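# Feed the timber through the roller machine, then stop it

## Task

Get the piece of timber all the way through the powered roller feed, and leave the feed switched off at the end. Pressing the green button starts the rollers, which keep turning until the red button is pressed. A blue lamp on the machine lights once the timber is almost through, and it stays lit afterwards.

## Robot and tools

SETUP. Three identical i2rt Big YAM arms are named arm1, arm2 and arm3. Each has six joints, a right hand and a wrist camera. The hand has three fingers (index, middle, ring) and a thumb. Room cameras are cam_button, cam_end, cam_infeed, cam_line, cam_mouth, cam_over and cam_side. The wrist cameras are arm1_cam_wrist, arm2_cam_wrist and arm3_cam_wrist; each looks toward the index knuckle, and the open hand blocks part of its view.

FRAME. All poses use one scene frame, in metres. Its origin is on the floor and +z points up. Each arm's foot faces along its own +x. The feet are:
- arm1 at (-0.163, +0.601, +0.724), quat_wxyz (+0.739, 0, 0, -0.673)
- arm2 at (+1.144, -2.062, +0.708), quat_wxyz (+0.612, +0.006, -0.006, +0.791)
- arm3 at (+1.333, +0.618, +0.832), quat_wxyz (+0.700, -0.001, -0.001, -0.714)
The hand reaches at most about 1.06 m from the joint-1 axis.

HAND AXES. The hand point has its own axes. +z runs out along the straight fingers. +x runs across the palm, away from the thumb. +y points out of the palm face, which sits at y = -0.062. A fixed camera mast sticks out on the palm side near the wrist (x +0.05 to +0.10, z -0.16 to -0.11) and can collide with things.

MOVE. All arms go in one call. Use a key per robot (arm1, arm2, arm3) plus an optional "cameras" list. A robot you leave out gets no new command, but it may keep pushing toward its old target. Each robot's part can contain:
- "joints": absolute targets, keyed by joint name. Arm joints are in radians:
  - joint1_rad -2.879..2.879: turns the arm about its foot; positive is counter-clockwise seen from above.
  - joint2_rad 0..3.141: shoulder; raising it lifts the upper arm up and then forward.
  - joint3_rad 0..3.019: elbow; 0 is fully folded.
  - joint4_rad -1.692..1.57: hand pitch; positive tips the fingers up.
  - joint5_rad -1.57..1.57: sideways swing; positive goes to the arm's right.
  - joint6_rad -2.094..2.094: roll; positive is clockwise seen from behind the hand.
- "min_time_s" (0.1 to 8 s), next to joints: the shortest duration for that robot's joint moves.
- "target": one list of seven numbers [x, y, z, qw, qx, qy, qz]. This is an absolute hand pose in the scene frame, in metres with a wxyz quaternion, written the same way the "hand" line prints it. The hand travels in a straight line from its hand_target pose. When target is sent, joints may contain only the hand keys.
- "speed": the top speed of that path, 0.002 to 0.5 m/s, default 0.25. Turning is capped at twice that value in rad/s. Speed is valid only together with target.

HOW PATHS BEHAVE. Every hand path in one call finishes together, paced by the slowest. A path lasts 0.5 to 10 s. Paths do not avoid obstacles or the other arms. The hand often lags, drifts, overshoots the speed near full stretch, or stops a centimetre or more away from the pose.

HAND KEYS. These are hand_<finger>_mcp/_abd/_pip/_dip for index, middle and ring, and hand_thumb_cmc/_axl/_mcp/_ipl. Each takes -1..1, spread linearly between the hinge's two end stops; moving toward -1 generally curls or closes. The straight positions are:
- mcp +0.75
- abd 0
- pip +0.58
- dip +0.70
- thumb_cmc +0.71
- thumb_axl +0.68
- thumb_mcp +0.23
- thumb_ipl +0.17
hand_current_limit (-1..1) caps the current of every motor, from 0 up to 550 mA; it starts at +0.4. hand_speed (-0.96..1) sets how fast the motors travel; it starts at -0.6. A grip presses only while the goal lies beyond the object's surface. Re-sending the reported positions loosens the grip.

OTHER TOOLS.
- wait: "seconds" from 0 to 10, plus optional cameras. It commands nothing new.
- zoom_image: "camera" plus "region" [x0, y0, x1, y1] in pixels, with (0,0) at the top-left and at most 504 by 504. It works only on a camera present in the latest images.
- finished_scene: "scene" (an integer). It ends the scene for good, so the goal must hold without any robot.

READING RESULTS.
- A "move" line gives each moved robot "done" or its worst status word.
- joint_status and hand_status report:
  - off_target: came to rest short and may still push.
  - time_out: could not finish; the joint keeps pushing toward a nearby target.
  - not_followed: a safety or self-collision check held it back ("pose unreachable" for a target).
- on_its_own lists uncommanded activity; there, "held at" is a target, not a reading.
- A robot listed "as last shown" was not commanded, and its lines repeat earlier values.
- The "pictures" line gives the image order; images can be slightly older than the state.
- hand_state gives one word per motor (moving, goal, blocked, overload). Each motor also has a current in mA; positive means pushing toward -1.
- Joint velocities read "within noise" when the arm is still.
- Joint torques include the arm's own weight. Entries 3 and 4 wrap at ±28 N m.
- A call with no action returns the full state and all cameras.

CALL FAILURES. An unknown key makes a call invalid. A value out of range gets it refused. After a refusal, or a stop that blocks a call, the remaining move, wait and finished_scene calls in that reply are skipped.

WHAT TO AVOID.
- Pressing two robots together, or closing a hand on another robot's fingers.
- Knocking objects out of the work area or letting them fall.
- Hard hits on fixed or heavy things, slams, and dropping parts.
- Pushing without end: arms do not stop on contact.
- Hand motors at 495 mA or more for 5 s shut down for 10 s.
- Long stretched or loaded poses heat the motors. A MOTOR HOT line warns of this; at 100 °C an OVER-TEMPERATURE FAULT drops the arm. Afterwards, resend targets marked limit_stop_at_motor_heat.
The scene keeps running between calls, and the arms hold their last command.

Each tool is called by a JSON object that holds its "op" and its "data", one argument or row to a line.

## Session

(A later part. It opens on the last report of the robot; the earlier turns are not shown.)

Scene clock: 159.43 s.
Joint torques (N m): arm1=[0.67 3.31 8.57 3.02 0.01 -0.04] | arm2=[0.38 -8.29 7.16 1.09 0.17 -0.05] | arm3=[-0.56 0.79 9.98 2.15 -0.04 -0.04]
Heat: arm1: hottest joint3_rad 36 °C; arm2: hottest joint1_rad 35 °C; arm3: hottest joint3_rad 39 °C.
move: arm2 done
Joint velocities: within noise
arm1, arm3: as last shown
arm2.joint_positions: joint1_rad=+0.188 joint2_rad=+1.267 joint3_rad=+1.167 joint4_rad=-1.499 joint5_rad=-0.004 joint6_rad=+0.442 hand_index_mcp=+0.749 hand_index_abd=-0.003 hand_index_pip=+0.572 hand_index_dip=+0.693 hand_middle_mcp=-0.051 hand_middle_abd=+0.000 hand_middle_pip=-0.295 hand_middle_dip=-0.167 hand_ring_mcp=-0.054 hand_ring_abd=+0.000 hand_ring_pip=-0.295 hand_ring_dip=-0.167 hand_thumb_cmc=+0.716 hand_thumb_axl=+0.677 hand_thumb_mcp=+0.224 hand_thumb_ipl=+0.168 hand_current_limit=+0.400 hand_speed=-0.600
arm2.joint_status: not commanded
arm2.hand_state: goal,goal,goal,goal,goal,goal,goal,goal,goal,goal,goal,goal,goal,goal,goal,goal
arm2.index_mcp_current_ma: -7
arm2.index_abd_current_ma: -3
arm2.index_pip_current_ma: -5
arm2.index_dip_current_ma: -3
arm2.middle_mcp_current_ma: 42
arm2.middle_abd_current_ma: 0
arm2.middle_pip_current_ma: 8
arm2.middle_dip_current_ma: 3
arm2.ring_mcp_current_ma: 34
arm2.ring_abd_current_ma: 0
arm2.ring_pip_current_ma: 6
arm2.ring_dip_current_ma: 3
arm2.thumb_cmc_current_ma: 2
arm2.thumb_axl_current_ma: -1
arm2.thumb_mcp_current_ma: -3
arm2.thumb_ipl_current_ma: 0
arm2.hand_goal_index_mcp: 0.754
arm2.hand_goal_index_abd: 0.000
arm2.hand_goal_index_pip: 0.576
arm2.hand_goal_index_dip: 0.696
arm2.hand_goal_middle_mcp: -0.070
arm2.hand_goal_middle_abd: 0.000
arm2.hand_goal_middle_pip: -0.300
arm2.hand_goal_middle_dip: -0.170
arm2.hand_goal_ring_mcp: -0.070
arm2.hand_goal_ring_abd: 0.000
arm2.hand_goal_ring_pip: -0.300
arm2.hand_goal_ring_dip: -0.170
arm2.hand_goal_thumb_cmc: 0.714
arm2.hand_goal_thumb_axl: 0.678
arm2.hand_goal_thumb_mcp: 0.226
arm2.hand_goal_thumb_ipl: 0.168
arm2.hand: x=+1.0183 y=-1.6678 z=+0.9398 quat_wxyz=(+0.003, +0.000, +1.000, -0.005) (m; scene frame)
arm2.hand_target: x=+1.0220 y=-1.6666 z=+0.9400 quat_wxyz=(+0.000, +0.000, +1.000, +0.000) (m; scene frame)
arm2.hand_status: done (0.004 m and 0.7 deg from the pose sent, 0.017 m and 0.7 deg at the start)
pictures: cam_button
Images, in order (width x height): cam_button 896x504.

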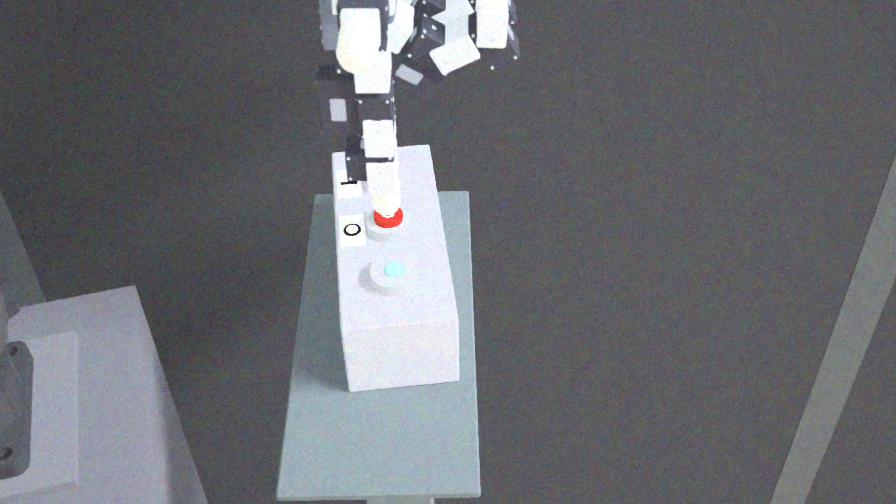

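{"op": "move", "data": {
  "arm2": {"target":[1.022,-1.669,0.902,0,0,1,0],"speed":0.06},
  "cameras": ["cam_button","cam_over"]
}}

{"op": "zoom_image", "data": {
  "camera": "cam_button",
  "region": [280, 50, 520, 290]
}}

Scene clock: 163.73 s.
Joint torques (N m): arm1=[0.67 3.25 8.55 3 0.01 -0.04] | arm2=[0.67 -5.54 5.49 1.66 -0.01 -0.02] | arm3=[-0.32 0.85 9.94 2.13 -0.03 -0.05]
Heat: arm1: hottest joint3_rad 36 °C; arm2: hottest joint1_rad 35 °C; arm3: hottest joint3_rad 39 °C.
move: arm2 off_target
Joint velocities: within noise
arm1, arm3: as last shown
arm2.joint_positions: joint1_rad=+0.188 joint2_rad=+1.243 joint3_rad=+1.095 joint4_rad=-1.411 joint5_rad=+0.001 joint6_rad=+0.441 hand_index_mcp=+0.769 hand_index_abd=+0.003 hand_index_pip=+0.587 hand_index_dip=+0.700 hand_middle_mcp=-0.051 hand_middle_abd=+0.000 hand_middle_pip=-0.295 hand_middle_dip=-0.167 hand_ring_mcp=-0.054 hand_ring_abd=+0.000 hand_ring_pip=-0.295 hand_ring_dip=-0.167 hand_thumb_cmc=+0.716 hand_thumb_axl=+0.677 hand_thumb_mcp=+0.224 hand_thumb_ipl=+0.168 hand_current_limit=+0.400 hand_speed=-0.600
arm2.joint_status: not commanded
arm2.hand_state: goal,goal,goal,goal,goal,goal,goal,goal,goal,goal,goal,goal,goal,goal,goal,goal
arm2.index_mcp_current_ma: 30
arm2.index_abd_current_ma: 3
arm2.index_pip_current_ma: 19
arm2.index_dip_current_ma: 5
arm2.middle_mcp_current_ma: 42
arm2.middle_abd_current_ma: 0
arm2.middle_pip_current_ma: 8
arm2.middle_dip_current_ma: 3
arm2.ring_mcp_current_ma: 34
arm2.ring_abd_current_ma: 0
arm2.ring_pip_current_ma: 6
arm2.ring_dip_current_ma: 3
arm2.thumb_cmc_current_ma: 2
arm2.thumb_axl_current_ma: -1
arm2.thumb_mcp_current_ma: -4
arm2.thumb_ipl_current_ma: 0
arm2.hand_goal_index_mcp: 0.754
arm2.hand_goal_index_abd: 0.000
arm2.hand_goal_index_pip: 0.576
arm2.hand_goal_index_dip: 0.696
arm2.hand_goal_middle_mcp: -0.070
arm2.hand_goal_middle_abd: 0.000
arm2.hand_goal_middle_pip: -0.300
arm2.hand_goal_middle_dip: -0.170
arm2.hand_goal_ring_mcp: -0.070
arm2.hand_goal_ring_abd: 0.000
arm2.hand_goal_ring_pip: -0.300
arm2.hand_goal_ring_dip: -0.170
arm2.hand_goal_thumb_cmc: 0.714
arm2.hand_goal_thumb_axl: 0.678
arm2.hand_goal_thumb_mcp: 0.226
arm2.hand_goal_thumb_ipl: 0.168
arm2.hand: x=+1.0196 y=-1.6685 z=+0.9230 quat_wxyz=(-0.003, -0.001, +1.000, +0.014) (m; scene frame)
arm2.hand_target: x=+1.0222 y=-1.6697 z=+0.9026 quat_wxyz=(+0.000, +0.000, +1.000, +0.000) (m; scene frame)
arm2.hand_status: off_target (0.021 m and 1.6 deg from the pose sent, 0.038 m and 0.7 deg at the start)
pictures: cam_button, cam_over
Images, in order (width x height): cam_button 896x504, cam_over 896x504.

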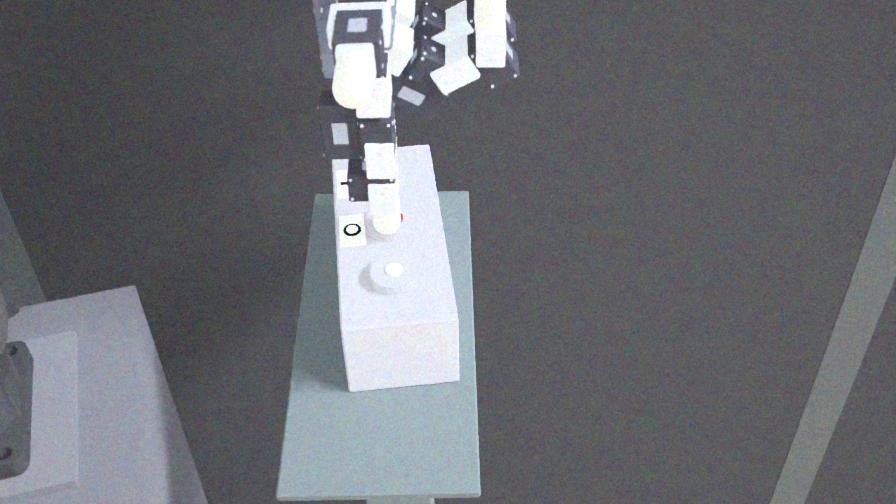

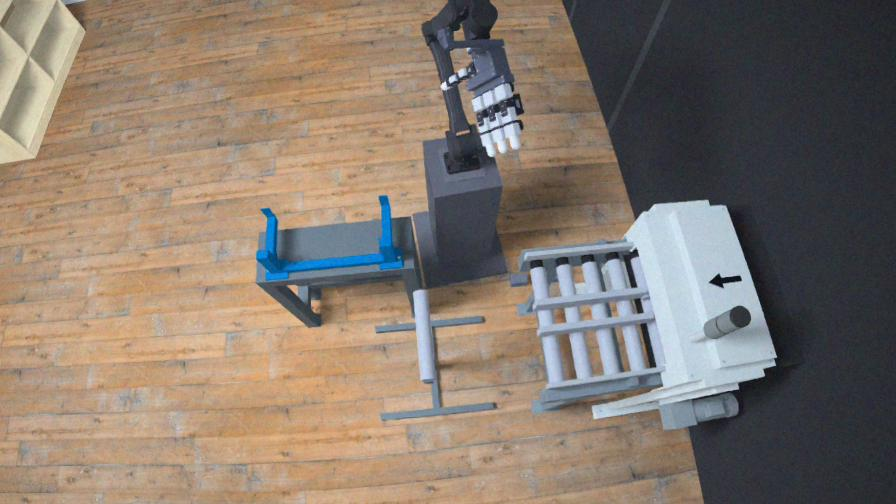

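Scaled by 2.100 from the camera's 896x504 image, which has a finer 1280x720 frame.

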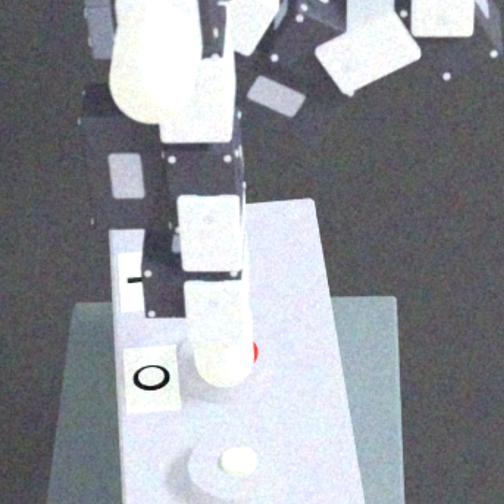

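{"op": "move", "data": {
  "arm2": {"target":[0.96,-1.673,0.975,0,0,1,0],"speed":0.15},
  "cameras": ["cam_end","cam_mouth","cam_line","arm3_cam_wrist","cam_button"]
}}

{"op": "zoom_image", "data": {
  "camera": "cam_end",
  "region": [290, 220, 570, 420]
}}

{"op": "zoom_image", "data": {
  "camera": "cam_end",
  "region": [490, 220, 840, 420]
}}

{"op": "zoom_image", "data": {
  "camera": "cam_mouth",
  "region": [150, 80, 400, 280]
}}

{"op": "zoom_image", "data": {
  "camera": "cam_mouth",
  "region": [350, 80, 700, 280]
}}

{"op": "zoom_image", "data": {
  "camera": "cam_line",
  "region": [280, 150, 600, 350]
}}

Scene clock: 193.83 s.
Joint torques (N m): arm1=[0.73 3.19 8.57 2.99 0 -0.05] | arm2=[2.02 -7.53 11.97 0.18 0.21 0.12] | arm3=[-0.56 0.67 10.04 2.1 -0.03 -0.03]
Heat: arm1: hottest joint3_rad 36 °C; arm2: hottest joint1_rad 35 °C; arm3: hottest joint3_rad 39 °C.
move: arm2 off_target
Joint velocities: within noise
arm1.joint_positions: joint1_rad=+0.096 joint2_rad=+0.624 joint3_rad=+1.487 joint4_rad=-1.369 joint5_rad=+0.003 joint6_rad=+1.175 hand_index_mcp=+0.754 hand_index_abd=+0.001 hand_index_pip=+0.577 hand_index_dip=+0.696 hand_middle_mcp=+0.754 hand_middle_abd=+0.001 hand_middle_pip=+0.577 hand_middle_dip=+0.696 hand_ring_mcp=+0.754 hand_ring_abd=+0.000 hand_ring_pip=+0.577 hand_ring_dip=+0.696 hand_thumb_cmc=+0.714 hand_thumb_axl=+0.677 hand_thumb_mcp=+0.226 hand_thumb_ipl=+0.168 hand_current_limit=+0.400 hand_speed=-0.600
arm1.joint_status: not commanded
arm1.hand_state: goal,goal,goal,goal,goal,goal,goal,goal,goal,goal,goal,goal,goal,goal,goal,goal
arm1.index_mcp_current_ma: 0
arm1.index_abd_current_ma: 0
arm1.index_pip_current_ma: 0
arm1.index_dip_current_ma: 0
arm1.middle_mcp_current_ma: 0
arm1.middle_abd_current_ma: 0
arm1.middle_pip_current_ma: 0
arm1.middle_dip_current_ma: 0
arm1.ring_mcp_current_ma: 0
arm1.ring_abd_current_ma: 0
arm1.ring_pip_current_ma: 0
arm1.ring_dip_current_ma: 0
arm1.thumb_cmc_current_ma: 0
arm1.thumb_axl_current_ma: 0
arm1.thumb_mcp_current_ma: 0
arm1.thumb_ipl_current_ma: 0
arm1.hand_goal_index_mcp: 0.754
arm1.hand_goal_index_abd: 0.000
arm1.hand_goal_index_pip: 0.576
arm1.hand_goal_index_dip: 0.696
arm1.hand_goal_middle_mcp: 0.754
arm1.hand_goal_middle_abd: 0.000
arm1.hand_goal_middle_pip: 0.576
arm1.hand_goal_middle_dip: 0.696
arm1.hand_goal_ring_mcp: 0.754
arm1.hand_goal_ring_abd: 0.000
arm1.hand_goal_ring_pip: 0.576
arm1.hand_goal_ring_dip: 0.696
arm1.hand_goal_thumb_cmc: 0.714
arm1.hand_goal_thumb_axl: 0.678
arm1.hand_goal_thumb_mcp: 0.226
arm1.hand_goal_thumb_ipl: 0.168
arm1.hand: x=-0.2073 y=+0.3639 z=+1.3119 quat_wxyz=(+0.395, +0.759, -0.408, +0.319) (m; scene frame)
arm1.hand_target: x=-0.2079 y=+0.3671 z=+1.3225 quat_wxyz=(+0.403, +0.753, -0.405, +0.326) (m; scene frame)
arm1.hand_status: not commanded
arm2.joint_positions: joint1_rad=+0.323 joint2_rad=+1.308 joint3_rad=+1.248 joint4_rad=-1.562 joint5_rad=-0.007 joint6_rad=+0.579 hand_index_mcp=+0.749 hand_index_abd=+0.003 hand_index_pip=+0.572 hand_index_dip=+0.693 hand_middle_mcp=-0.051 hand_middle_abd=+0.000 hand_middle_pip=-0.295 hand_middle_dip=-0.167 hand_ring_mcp=-0.054 hand_ring_abd=+0.000 hand_ring_pip=-0.295 hand_ring_dip=-0.167 hand_thumb_cmc=+0.716 hand_thumb_axl=+0.677 hand_thumb_mcp=+0.224 hand_thumb_ipl=+0.168 hand_current_limit=+0.400 hand_speed=-0.600
arm2.joint_status: not commanded
arm2.hand_state: goal,goal,goal,goal,goal,goal,goal,goal,goal,goal,goal,goal,goal,goal,goal,goal
arm2.index_mcp_current_ma: -8
arm2.index_abd_current_ma: 3
arm2.index_pip_current_ma: -5
arm2.index_dip_current_ma: -3
arm2.middle_mcp_current_ma: 41
arm2.middle_abd_current_ma: 0
arm2.middle_pip_current_ma: 8
arm2.middle_dip_current_ma: 3
arm2.ring_mcp_current_ma: 34
arm2.ring_abd_current_ma: 0
arm2.ring_pip_current_ma: 6
arm2.ring_dip_current_ma: 3
arm2.thumb_cmc_current_ma: 2
arm2.thumb_axl_current_ma: -1
arm2.thumb_mcp_current_ma: -4
arm2.thumb_ipl_current_ma: 0
arm2.hand_goal_index_mcp: 0.754
arm2.hand_goal_index_abd: 0.000
arm2.hand_goal_index_pip: 0.576
arm2.hand_goal_index_dip: 0.696
arm2.hand_goal_middle_mcp: -0.070
arm2.hand_goal_middle_abd: 0.000
arm2.hand_goal_middle_pip: -0.300
arm2.hand_goal_middle_dip: -0.170
arm2.hand_goal_ring_mcp: -0.070
arm2.hand_goal_ring_abd: 0.000
arm2.hand_goal_ring_pip: -0.300
arm2.hand_goal_ring_dip: -0.170
arm2.hand_goal_thumb_cmc: 0.714
arm2.hand_goal_thumb_axl: 0.678
arm2.hand_goal_thumb_mcp: 0.226
arm2.hand_goal_thumb_ipl: 0.168
arm2.hand: x=+0.9712 y=-1.6820 z=+0.9554 quat_wxyz=(+0.009, +0.001, +1.000, -0.015) (m; scene frame)
arm2.hand_target: x=+0.9605 y=-1.6737 z=+0.9748 quat_wxyz=(+0.000, +0.000, +1.000, +0.000) (m; scene frame)
arm2.hand_status: off_target (0.024 m and 2.0 deg from the pose sent, 0.079 m and 1.6 deg at the start)
arm3.joint_positions: joint1_rad=+0.411 joint2_rad=+0.622 joint3_rad=+1.317 joint4_rad=-1.237 joint5_rad=-0.115 joint6_rad=+0.997 hand_index_mcp=+0.755 hand_index_abd=+0.000 hand_index_pip=+0.577 hand_index_dip=+0.696 hand_middle_mcp=+0.755 hand_middle_abd=+0.000 hand_middle_pip=+0.577 hand_middle_dip=+0.696 hand_ring_mcp=+0.755 hand_ring_abd=+0.000 hand_ring_pip=+0.577 hand_ring_dip=+0.696 hand_thumb_cmc=+0.715 hand_thumb_axl=+0.677 hand_thumb_mcp=+0.226 hand_thumb_ipl=+0.168 hand_current_limit=+0.400 hand_speed=-0.600
arm3.joint_status: not commanded
arm3.hand_state: goal,goal,goal,goal,goal,goal,goal,goal,goal,goal,goal,goal,goal,goal,goal,goal
arm3.index_mcp_current_ma: 0
arm3.index_abd_current_ma: 0
arm3.index_pip_current_ma: 0
arm3.index_dip_current_ma: 0
arm3.middle_mcp_current_ma: 0
arm3.middle_abd_current_ma: 0
arm3.middle_pip_current_ma: 0
arm3.middle_dip_current_ma: 0
arm3.ring_mcp_current_ma: 0
arm3.ring_abd_current_ma: 0
arm3.ring_pip_current_ma: 0
arm3.ring_dip_current_ma: 0
arm3.thumb_cmc_current_ma: 0
arm3.thumb_axl_current_ma: 0
arm3.thumb_mcp_current_ma: 0
arm3.thumb_ipl_current_ma: 0
arm3.hand_goal_index_mcp: 0.754
arm3.hand_goal_index_abd: 0.000
arm3.hand_goal_index_pip: 0.576
arm3.hand_goal_index_dip: 0.696
arm3.hand_goal_middle_mcp: 0.754
arm3.hand_goal_middle_abd: 0.000
arm3.hand_goal_middle_pip: 0.576
arm3.hand_goal_middle_dip: 0.696
arm3.hand_goal_ring_mcp: 0.754
arm3.hand_goal_ring_abd: 0.000
arm3.hand_goal_ring_pip: 0.576
arm3.hand_goal_ring_dip: 0.696
arm3.hand_goal_thumb_cmc: 0.714
arm3.hand_goal_thumb_axl: 0.678
arm3.hand_goal_thumb_mcp: 0.226
arm3.hand_goal_thumb_ipl: 0.168
arm3.hand: x=+1.3811 y=+0.3358 z=+1.3743 quat_wxyz=(+0.347, +0.838, -0.232, +0.353) (m; scene frame)
arm3.hand_target: x=+1.3801 y=+0.3382 z=+1.3876 quat_wxyz=(+0.357, +0.831, -0.229, +0.360) (m; scene frame)
arm3.hand_status: not commanded
pictures: arm3_cam_wrist, cam_button, cam_end, cam_line, cam_mouth
Images, in order (width x height): arm3_cam_wrist 672x504, cam_button 896x504, cam_end 896x504, cam_line 896x504, cam_mouth 896x504.

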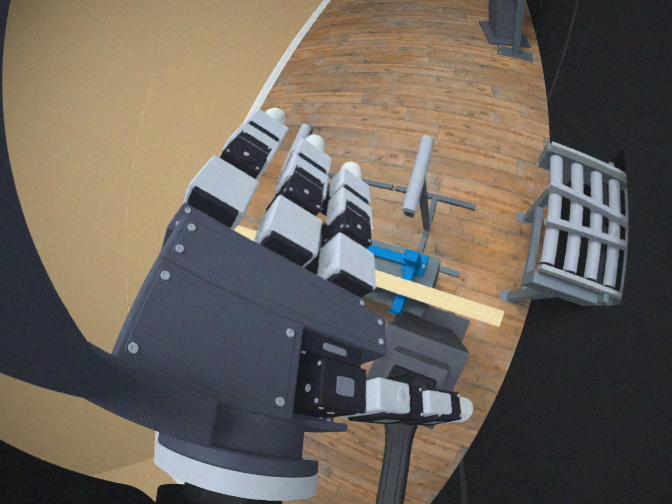

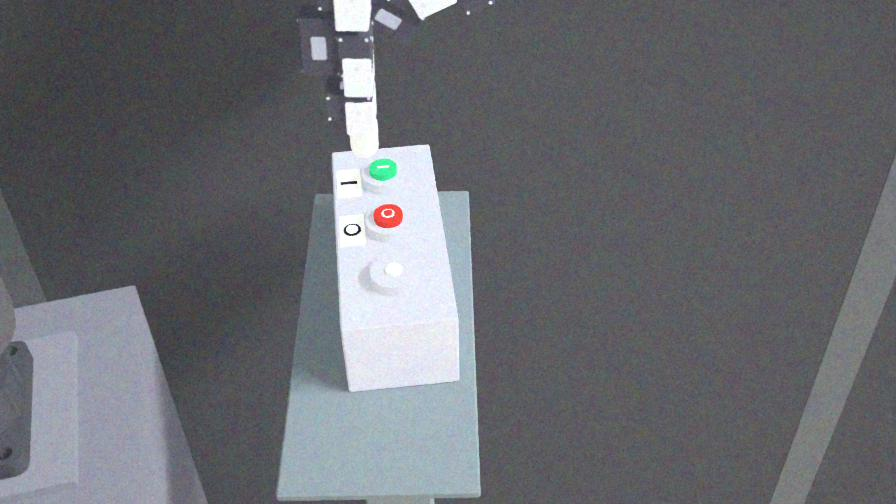

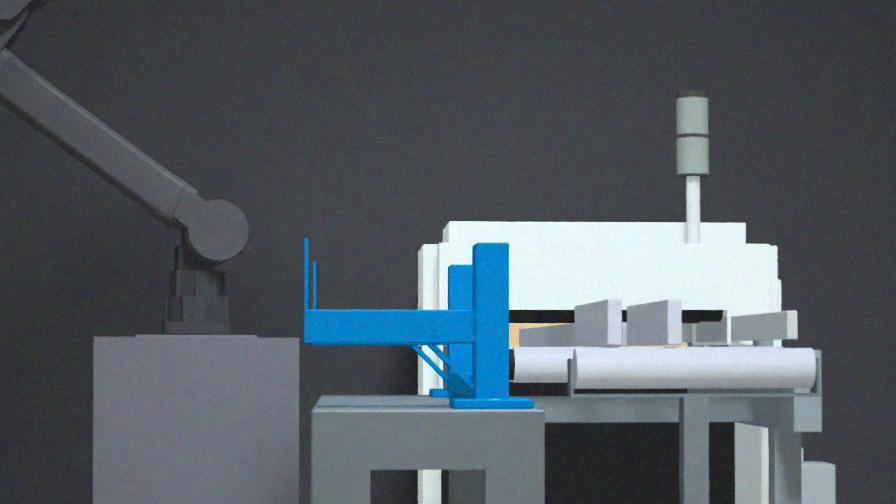

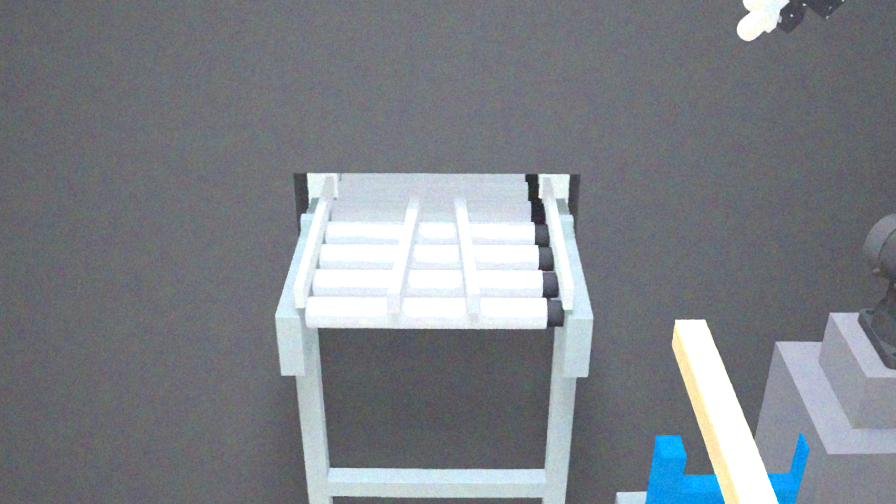

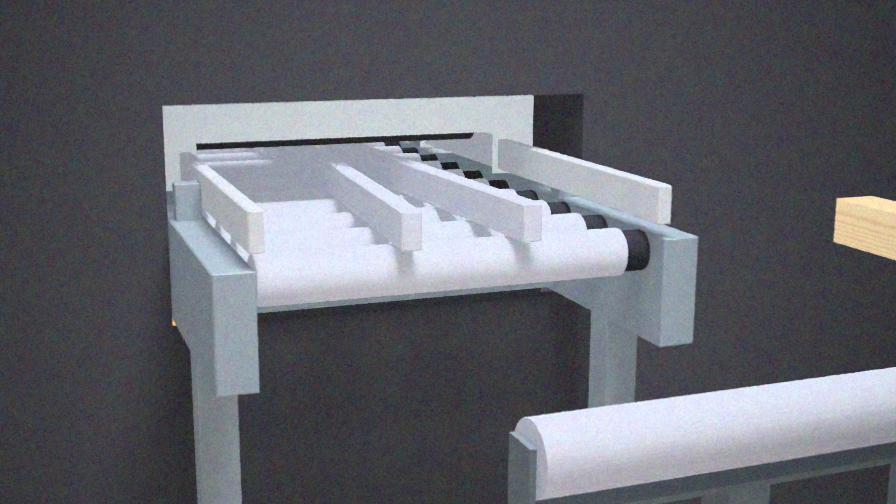

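Scaled by 1.800 from the camera's 896x504 image, which has a finer 1280x720 frame.

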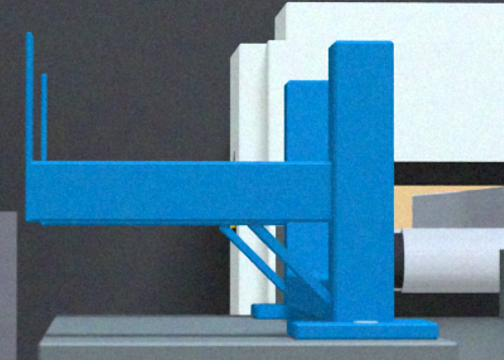

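Scaled by 1.440 from the camera's 896x504 image, which has a finer 1280x720 frame.

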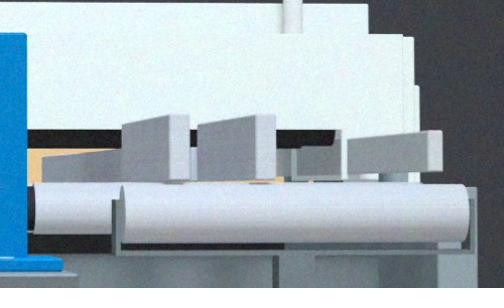

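Scaled by 2.016 from the camera's 896x504 image, which has a finer 1280x720 frame.

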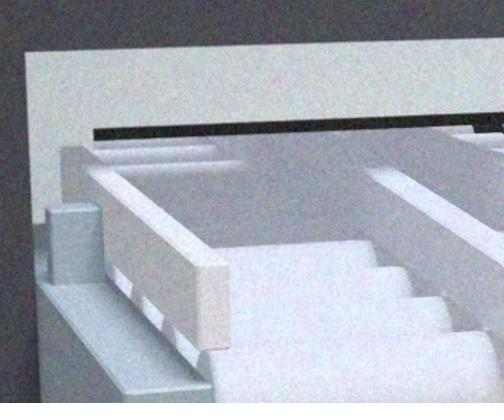

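Scaled by 1.440 from the camera's 896x504 image, which has a finer 1280x720 frame.

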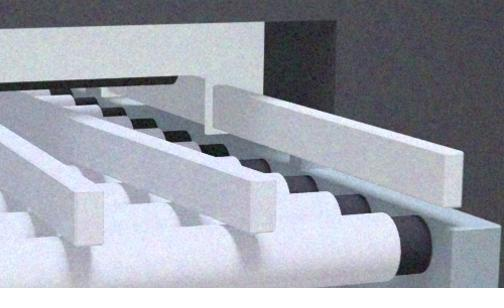

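Scaled by 1.575 from the camera's 896x504 image, which has a finer 1280x720 frame.

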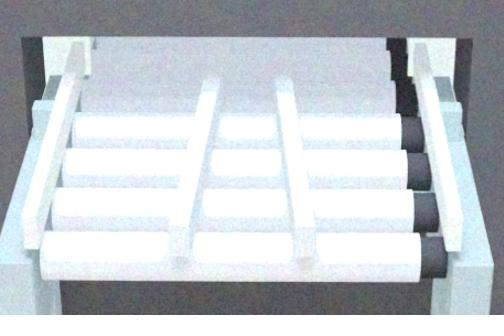

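{"op": "move", "data": {
  "arm3": {"target":[1.5,0.27,1.17,0,1,0,0],"speed":0.2},
  "cameras": ["arm3_cam_wrist","cam_infeed","cam_line"]
}}

Scene clock: 205.53 s.
Joint torques (N m): arm1=[0.67 3.19 8.53 3.08 0.01 -0.04] | arm2=[2.08 -7.47 11.97 0.17 0.21 0.12] | arm3=[0.62 -6.48 11.04 0.02 0.2 -0.05]
Heat: arm1: hottest joint3_rad 36 °C; arm2: hottest joint1_rad 35 °C; arm3: hottest joint3_rad 40 °C.
move: arm3 off_target
Joint velocities: within noise
arm1, arm2: as last shown
arm3.joint_positions: joint1_rad=+0.640 joint2_rad=+1.158 joint3_rad=+1.329 joint4_rad=-1.696 joint5_rad=+0.006 joint6_rad=+0.640 hand_index_mcp=+0.755 hand_index_abd=+0.000 hand_index_pip=+0.577 hand_index_dip=+0.696 hand_middle_mcp=+0.755 hand_middle_abd=+0.000 hand_middle_pip=+0.577 hand_middle_dip=+0.696 hand_ring_mcp=+0.755 hand_ring_abd=+0.000 hand_ring_pip=+0.577 hand_ring_dip=+0.696 hand_thumb_cmc=+0.715 hand_thumb_axl=+0.677 hand_thumb_mcp=+0.223 hand_thumb_ipl=+0.168 hand_current_limit=+0.400 hand_speed=-0.600
arm3.joint_status: not commanded
arm3.hand_state: goal,goal,goal,goal,goal,goal,goal,goal,goal,goal,goal,goal,goal,goal,goal,goal
arm3.index_mcp_current_ma: 0
arm3.index_abd_current_ma: 0
arm3.index_pip_current_ma: 0
arm3.index_dip_current_ma: 0
arm3.middle_mcp_current_ma: 0
arm3.middle_abd_current_ma: 0
arm3.middle_pip_current_ma: 0
arm3.middle_dip_current_ma: 0
arm3.ring_mcp_current_ma: 0
arm3.ring_abd_current_ma: 0
arm3.ring_pip_current_ma: 0
arm3.ring_dip_current_ma: 0
arm3.thumb_cmc_current_ma: 0
arm3.thumb_axl_current_ma: 0
arm3.thumb_mcp_current_ma: -2
arm3.thumb_ipl_current_ma: 0
arm3.hand_goal_index_mcp: 0.754
arm3.hand_goal_index_abd: 0.000
arm3.hand_goal_index_pip: 0.576
arm3.hand_goal_index_dip: 0.696
arm3.hand_goal_middle_mcp: 0.754
arm3.hand_goal_middle_abd: 0.000
arm3.hand_goal_middle_pip: 0.576
arm3.hand_goal_middle_dip: 0.696
arm3.hand_goal_ring_mcp: 0.754
arm3.hand_goal_ring_abd: 0.000
arm3.hand_goal_ring_pip: 0.576
arm3.hand_goal_ring_dip: 0.696
arm3.hand_goal_thumb_cmc: 0.714
arm3.hand_goal_thumb_axl: 0.678
arm3.hand_goal_thumb_mcp: 0.226
arm3.hand_goal_thumb_ipl: 0.168
arm3.hand: x=+1.4931 y=+0.2729 z=+1.1578 quat_wxyz=(+0.022, +1.000, -0.011, +0.011) (m; scene frame)
arm3.hand_target: x=+1.4998 y=+0.2702 z=+1.1693 quat_wxyz=(+0.029, +0.999, -0.001, +0.015) (m; scene frame)
arm3.hand_status: off_target (0.014 m and 3.0 deg from the pose sent, 0.245 m and 66.2 deg at the start; a joint's target at an end of its range on 33 of 109 steps)
pictures: arm3_cam_wrist, cam_infeed, cam_line
Images, in order (width x height): arm3_cam_wrist 672x504, cam_infeed 896x504, cam_line 896x504.

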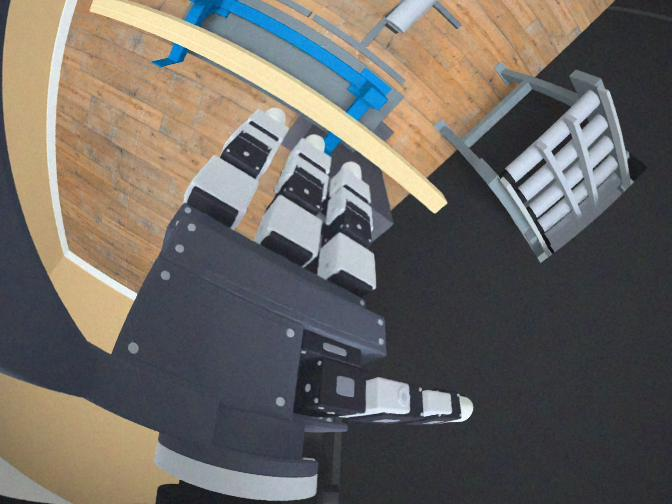

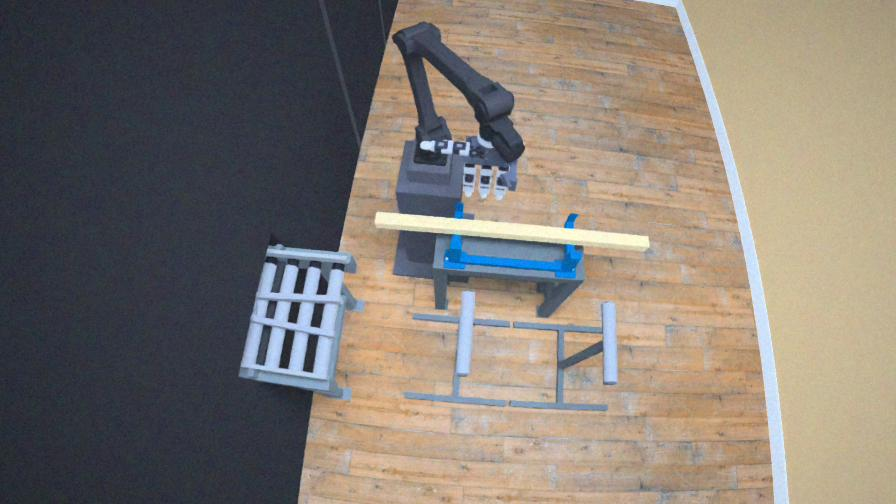

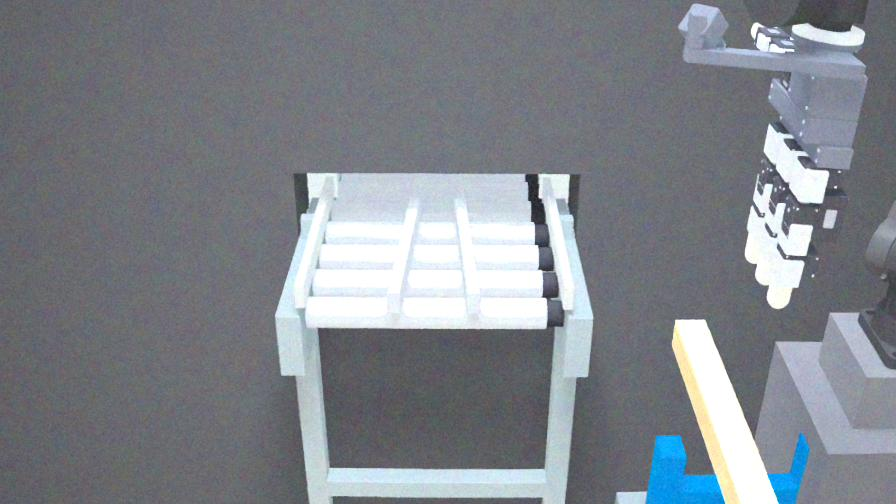

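{"op": "zoom_image", "data": {
  "camera": "arm3_cam_wrist",
  "region": [400, 20, 660, 280]
}}

{"op": "zoom_image", "data": {
  "camera": "arm3_cam_wrist",
  "region": [80, 0, 460, 260]
}}

Scaled by 1.938 from the camera's 672x504 image, which has a finer 960x720 frame.

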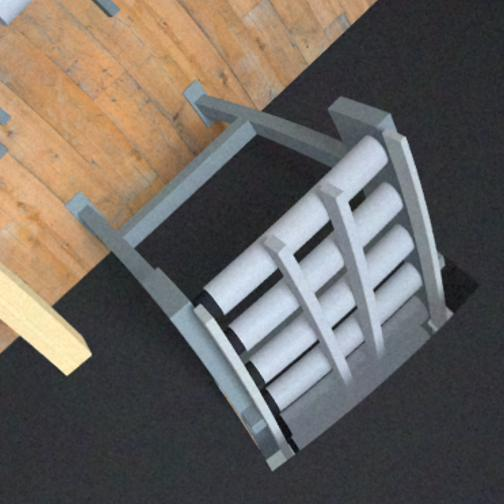

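Scaled by 1.326 from the camera's 672x504 image, which has a finer 960x720 frame.

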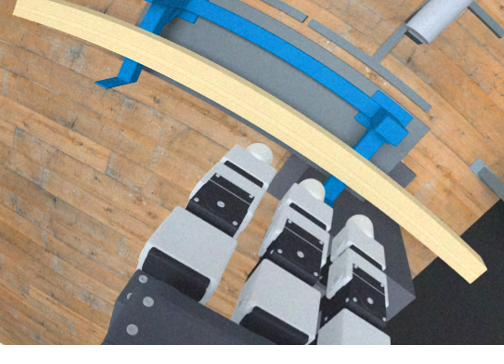

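{"op": "move", "data": {
  "arm3": {"target":[1.57,0.42,1.05,0,1,0,0],"speed":0.2,"joints":{"hand_index_pip":-0.7,"hand_middle_pip":-0.7,"hand_ring_pip":-0.7,"hand_thumb_cmc":-0.571}},
  "cameras": ["arm3_cam_wrist","cam_infeed","cam_line"]
}}

Scene clock: 254.57 s.
Joint torques (N m): arm1=[0.91 3.37 8.57 2.95 0.02 -0.03] | arm2=[2.02 -7.53 11.99 0.18 0.21 0.13] | arm3=[0.73 -5.66 8.36 0.57 0.3 0.13]
Heat: arm1: hottest joint3_rad 36 °C; arm2: hottest joint3_rad 36 °C; arm3: hottest joint3_rad 39 °C.
move: arm3 done
Joint velocities: within noise
arm1, arm2: as last shown
arm3.joint_positions: joint1_rad=+1.168 joint2_rad=+1.081 joint3_rad=+0.999 joint4_rad=-1.501 joint5_rad=-0.005 joint6_rad=+1.149 hand_index_mcp=+0.755 hand_index_abd=+0.000 hand_index_pip=-0.691 hand_index_dip=+0.696 hand_middle_mcp=+0.755 hand_middle_abd=+0.000 hand_middle_pip=-0.693 hand_middle_dip=+0.696 hand_ring_mcp=+0.755 hand_ring_abd=+0.000 hand_ring_pip=-0.692 hand_ring_dip=+0.696 hand_thumb_cmc=-0.568 hand_thumb_axl=+0.677 hand_thumb_mcp=+0.223 hand_thumb_ipl=+0.168 hand_current_limit=+0.400 hand_speed=-0.600
arm3.joint_status: all done
arm3.hand_state: goal,goal,goal,goal,goal,goal,goal,goal,goal,goal,goal,goal,goal,goal,goal,goal
arm3.index_mcp_current_ma: 0
arm3.index_abd_current_ma: 0
arm3.index_pip_current_ma: 9
arm3.index_dip_current_ma: 0
arm3.middle_mcp_current_ma: 0
arm3.middle_abd_current_ma: 0
arm3.middle_pip_current_ma: 6
arm3.middle_dip_current_ma: 0
arm3.ring_mcp_current_ma: 0
arm3.ring_abd_current_ma: 0
arm3.ring_pip_current_ma: 7
arm3.ring_dip_current_ma: 0
arm3.thumb_cmc_current_ma: 1
arm3.thumb_axl_current_ma: 0
arm3.thumb_mcp_current_ma: -2
arm3.thumb_ipl_current_ma: 0
arm3.hand_goal_index_mcp: 0.754
arm3.hand_goal_index_abd: 0.000
arm3.hand_goal_index_pip: -0.700
arm3.hand_goal_index_dip: 0.696
arm3.hand_goal_middle_mcp: 0.754
arm3.hand_goal_middle_abd: 0.000
arm3.hand_goal_middle_pip: -0.700
arm3.hand_goal_middle_dip: 0.696
arm3.hand_goal_ring_mcp: 0.754
arm3.hand_goal_ring_abd: 0.000
arm3.hand_goal_ring_pip: -0.700
arm3.hand_goal_ring_dip: 0.696
arm3.hand_goal_thumb_cmc: -0.570
arm3.hand_goal_thumb_axl: 0.678
arm3.hand_goal_thumb_mcp: 0.226
arm3.hand_goal_thumb_ipl: 0.168
arm3.hand: x=+1.5667 y=+0.4185 z=+1.0493 quat_wxyz=(-0.004, +1.000, -0.001, -0.005) (m; scene frame)
arm3.hand_target: x=+1.5700 y=+0.4200 z=+1.0501 quat_wxyz=(+0.000, +1.000, +0.000, +0.000) (m; scene frame)
arm3.hand_status: done (0.004 m and 0.7 deg from the pose sent, 0.198 m and 3.0 deg at the start)
pictures: arm3_cam_wrist, cam_infeed, cam_line
Images, in order (width x height): arm3_cam_wrist 672x504, cam_infeed 896x504, cam_line 896x504.

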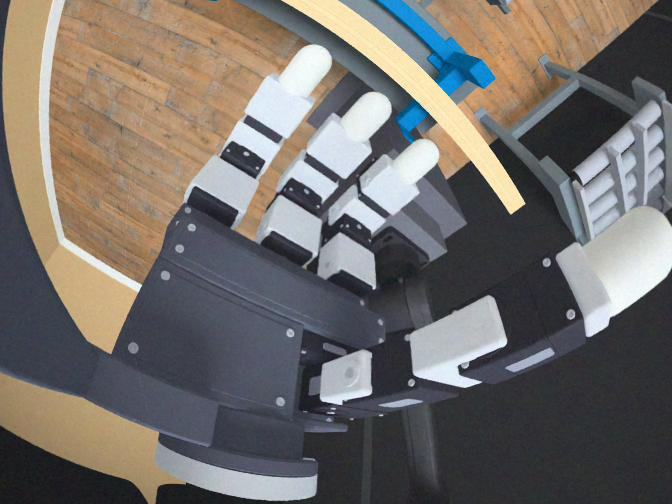

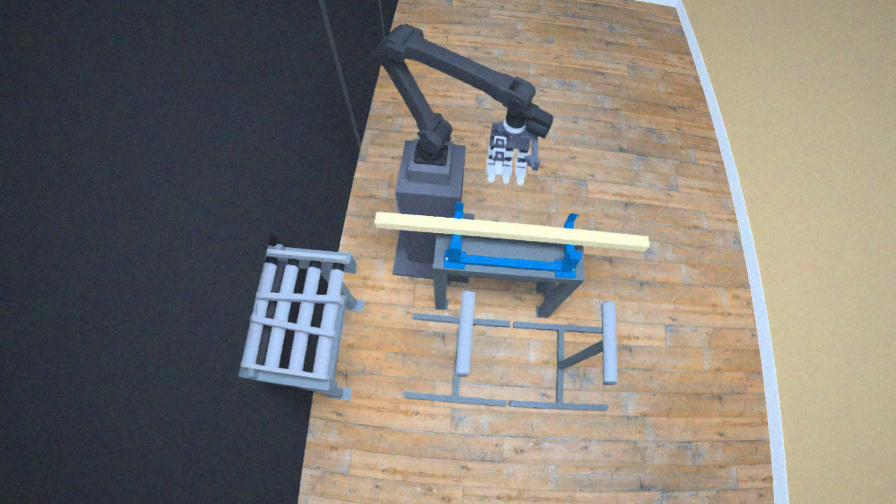

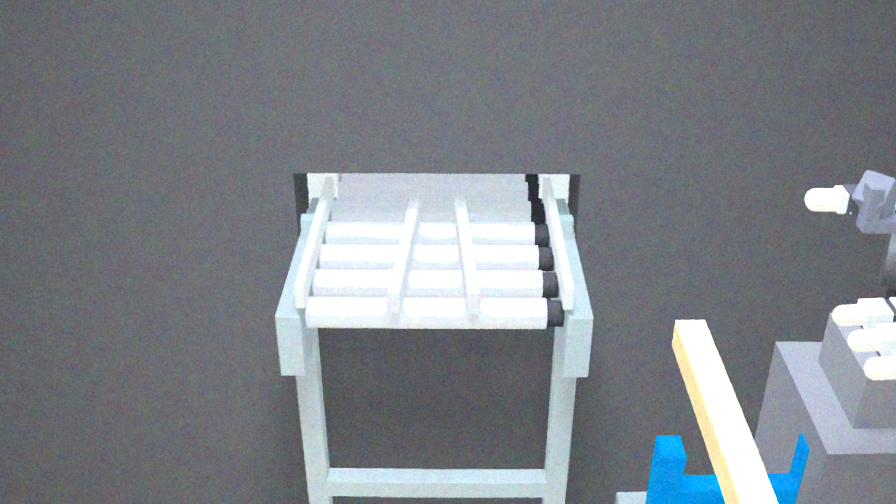

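{"op": "zoom_image", "data": {
  "camera": "arm3_cam_wrist",
  "region": [270, 0, 540, 230]
}}

{"op": "zoom_image", "data": {
  "camera": "cam_infeed",
  "region": [360, 100, 660, 320]
}}

Scaled by 1.867 from the camera's 672x504 image, which has a finer 960x720 frame.

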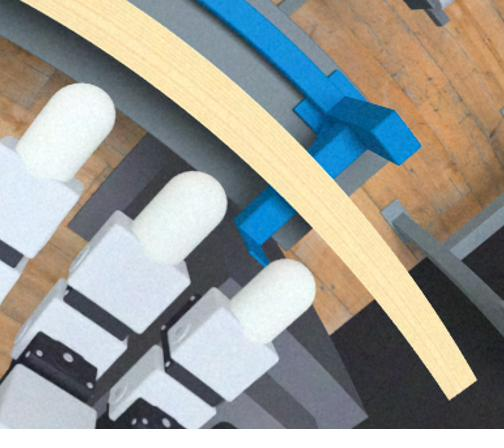

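Scaled by 1.680 from the camera's 896x504 image, which has a finer 1280x720 frame.

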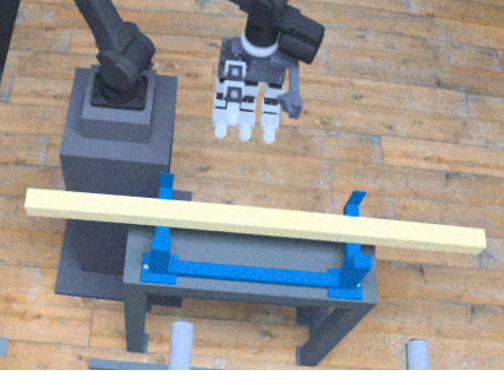

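{"op": "move", "data": {
  "arm3": {"target":[1.575,0.445,0.90,0,1,0,0],"speed":0.15},
  "cameras": ["arm3_cam_wrist","cam_infeed"]
}}

Scene clock: 302.20 s.
Joint torques (N m): arm1=[0.79 3.37 8.46 3.03 0 -0.04] | arm2=[2.08 -7.47 11.96 0.18 0.21 0.13] | arm3=[0.5 -5.54 7.43 0.61 0.28 0.12]
Heat: arm1: hottest joint3_rad 37 °C; arm2: hottest joint3_rad 37 °C; arm3: hottest joint3_rad 37 °C.
move: arm3 done
Joint velocities: within noise
arm1, arm2: as last shown
arm3.joint_positions: joint1_rad=+1.259 joint2_rad=+1.193 joint3_rad=+0.674 joint4_rad=-1.053 joint5_rad=-0.005 joint6_rad=+1.240 hand_index_mcp=+0.755 hand_index_abd=+0.000 hand_index_pip=-0.691 hand_index_dip=+0.696 hand_middle_mcp=+0.755 hand_middle_abd=+0.000 hand_middle_pip=-0.693 hand_middle_dip=+0.696 hand_ring_mcp=+0.755 hand_ring_abd=+0.000 hand_ring_pip=-0.693 hand_ring_dip=+0.696 hand_thumb_cmc=-0.568 hand_thumb_axl=+0.677 hand_thumb_mcp=+0.223 hand_thumb_ipl=+0.168 hand_current_limit=+0.400 hand_speed=-0.600
arm3.joint_status: not commanded
arm3.hand_state: goal,goal,goal,goal,goal,goal,goal,goal,goal,goal,goal,goal,goal,goal,goal,goal
arm3.index_mcp_current_ma: 0
arm3.index_abd_current_ma: 0
arm3.index_pip_current_ma: 8
arm3.index_dip_current_ma: 0
arm3.middle_mcp_current_ma: 0
arm3.middle_abd_current_ma: 0
arm3.middle_pip_current_ma: 6
arm3.middle_dip_current_ma: 0
arm3.ring_mcp_current_ma: 0
arm3.ring_abd_current_ma: 0
arm3.ring_pip_current_ma: 6
arm3.ring_dip_current_ma: 0
arm3.thumb_cmc_current_ma: 1
arm3.thumb_axl_current_ma: 0
arm3.thumb_mcp_current_ma: -2
arm3.thumb_ipl_current_ma: 0
arm3.hand_goal_index_mcp: 0.754
arm3.hand_goal_index_abd: 0.000
arm3.hand_goal_index_pip: -0.700
arm3.hand_goal_index_dip: 0.696
arm3.hand_goal_middle_mcp: 0.754
arm3.hand_goal_middle_abd: 0.000
arm3.hand_goal_middle_pip: -0.700
arm3.hand_goal_middle_dip: 0.696
arm3.hand_goal_ring_mcp: 0.754
arm3.hand_goal_ring_abd: 0.000
arm3.hand_goal_ring_pip: -0.700
arm3.hand_goal_ring_dip: 0.696
arm3.hand_goal_thumb_cmc: -0.570
arm3.hand_goal_thumb_axl: 0.678
arm3.hand_goal_thumb_mcp: 0.226
arm3.hand_goal_thumb_ipl: 0.168
arm3.hand: x=+1.5718 y=+0.4434 z=+0.9021 quat_wxyz=(-0.001, +1.000, -0.001, +0.000) (m; scene frame)
arm3.hand_target: x=+1.5750 y=+0.4450 z=+0.9001 quat_wxyz=(+0.000, +1.000, +0.000, +0.000) (m; scene frame)
arm3.hand_status: done (0.004 m and 0.2 deg from the pose sent, 0.152 m and 0.7 deg at the start)
pictures: arm3_cam_wrist, cam_infeed
Images, in order (width x height): arm3_cam_wrist 672x504, cam_infeed 896x504.

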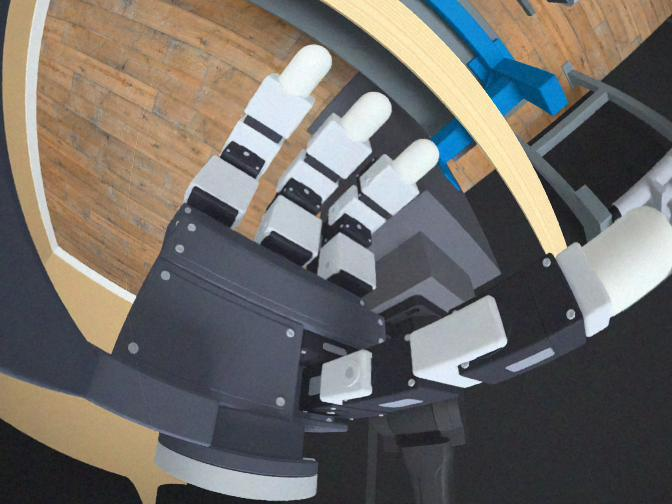

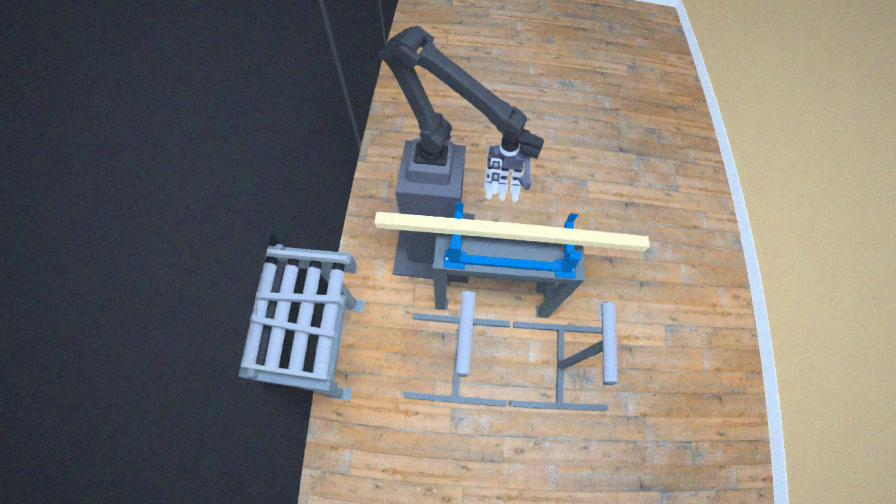

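{"op": "move", "data": {
  "arm3": {"target":[1.575,0.447,0.79,0,1,0,0],"speed":0.12},
  "cameras": ["arm3_cam_wrist","cam_infeed","cam_line"]
}}

{"op": "zoom_image", "data": {
  "camera": "cam_infeed",
  "region": [400, 100, 600, 300]
}}

Scene clock: 308.03 s.
Joint torques (N m): arm1=[0.73 3.02 8.5 3.04 0 -0.05] | arm2=[2.08 -7.47 11.96 0.2 0.21 0.12] | arm3=[0.32 -6.71 5.05 0.66 0.28 0.14]
Heat: arm1: hottest joint3_rad 37 °C; arm2: hottest joint3_rad 37 °C; arm3: hottest joint3_rad 36 °C.
move: arm3 done
Joint velocities: within noise
arm1, arm2: as last shown
arm3.joint_positions: joint1_rad=+1.267 joint2_rad=+1.462 joint3_rad=+0.535 joint4_rad=-0.643 joint5_rad=-0.005 joint6_rad=+1.249 hand_index_mcp=+0.755 hand_index_abd=+0.000 hand_index_pip=-0.691 hand_index_dip=+0.696 hand_middle_mcp=+0.755 hand_middle_abd=+0.000 hand_middle_pip=-0.693 hand_middle_dip=+0.696 hand_ring_mcp=+0.755 hand_ring_abd=+0.000 hand_ring_pip=-0.693 hand_ring_dip=+0.696 hand_thumb_cmc=-0.568 hand_thumb_axl=+0.677 hand_thumb_mcp=+0.223 hand_thumb_ipl=+0.168 hand_current_limit=+0.400 hand_speed=-0.600
arm3.joint_status: not commanded
arm3.hand_state: goal,goal,goal,goal,goal,goal,goal,goal,goal,goal,goal,goal,goal,goal,goal,goal
arm3.index_mcp_current_ma: 0
arm3.index_abd_current_ma: 0
arm3.index_pip_current_ma: 8
arm3.index_dip_current_ma: 0
arm3.middle_mcp_current_ma: 0
arm3.middle_abd_current_ma: 0
arm3.middle_pip_current_ma: 6
arm3.middle_dip_current_ma: 0
arm3.ring_mcp_current_ma: 0
arm3.ring_abd_current_ma: 0
arm3.ring_pip_current_ma: 6
arm3.ring_dip_current_ma: 0
arm3.thumb_cmc_current_ma: 1
arm3.thumb_axl_current_ma: 0
arm3.thumb_mcp_current_ma: -2
arm3.thumb_ipl_current_ma: 0
arm3.hand_goal_index_mcp: 0.754
arm3.hand_goal_index_abd: 0.000
arm3.hand_goal_index_pip: -0.700
arm3.hand_goal_index_dip: 0.696
arm3.hand_goal_middle_mcp: 0.754
arm3.hand_goal_middle_abd: 0.000
arm3.hand_goal_middle_pip: -0.700
arm3.hand_goal_middle_dip: 0.696
arm3.hand_goal_ring_mcp: 0.754
arm3.hand_goal_ring_abd: 0.000
arm3.hand_goal_ring_pip: -0.700
arm3.hand_goal_ring_dip: 0.696
arm3.hand_goal_thumb_cmc: -0.570
arm3.hand_goal_thumb_axl: 0.678
arm3.hand_goal_thumb_mcp: 0.226
arm3.hand_goal_thumb_ipl: 0.168
arm3.hand: x=+1.5733 y=+0.4450 z=+0.7927 quat_wxyz=(-0.001, +1.000, -0.001, +0.001) (m; scene frame)
arm3.hand_target: x=+1.5749 y=+0.4470 z=+0.7900 quat_wxyz=(+0.000, +1.000, +0.000, +0.000) (m; scene frame)
arm3.hand_status: done (0.004 m and 0.2 deg from the pose sent, 0.112 m and 0.2 deg at the start)
pictures: arm3_cam_wrist, cam_infeed, cam_line
Images, in order (width x height): arm3_cam_wrist 672x504, cam_infeed 896x504, cam_line 896x504.

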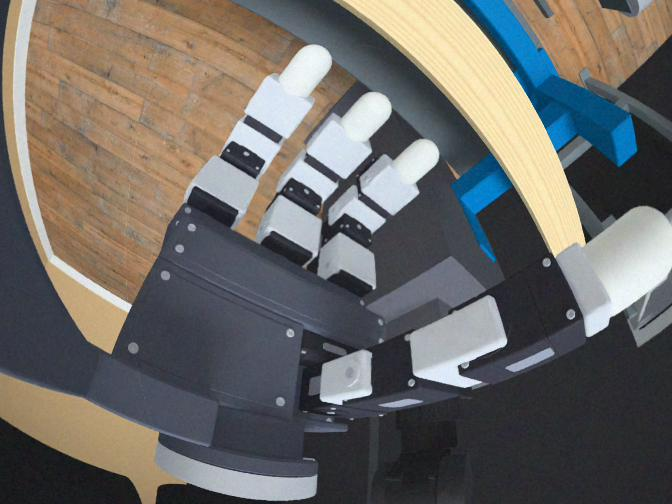

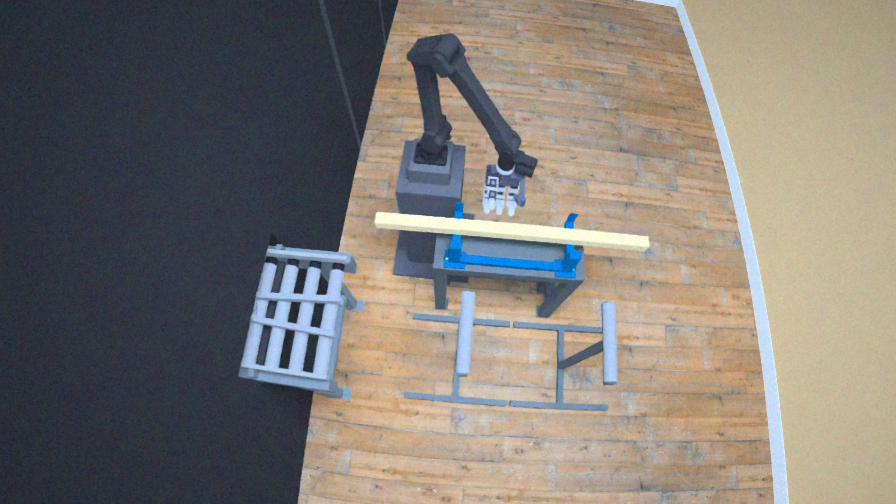

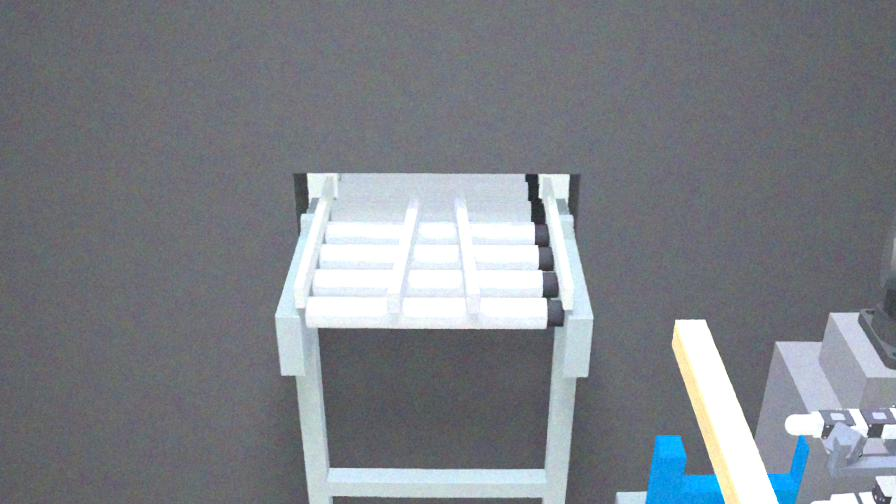

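Scaled by 2.520 from the camera's 896x504 image, which has a finer 1280x720 frame.

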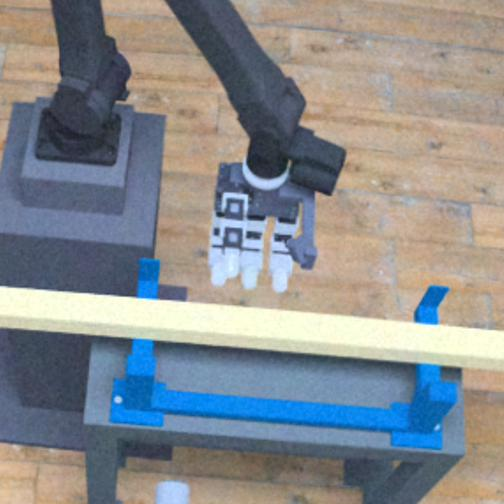

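{"op": "zoom_image", "data": {
  "camera": "arm3_cam_wrist",
  "region": [330, 0, 600, 230]
}}

Scaled by 1.867 from the camera's 672x504 image, which has a finer 960x720 frame.

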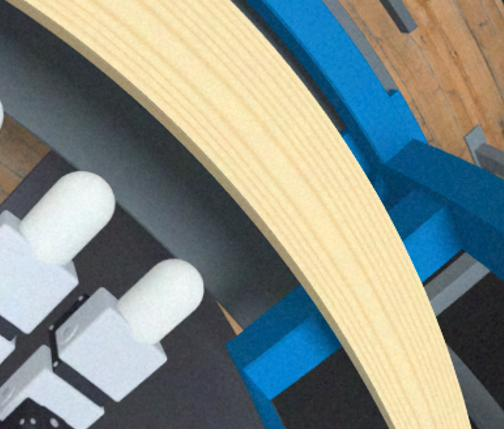

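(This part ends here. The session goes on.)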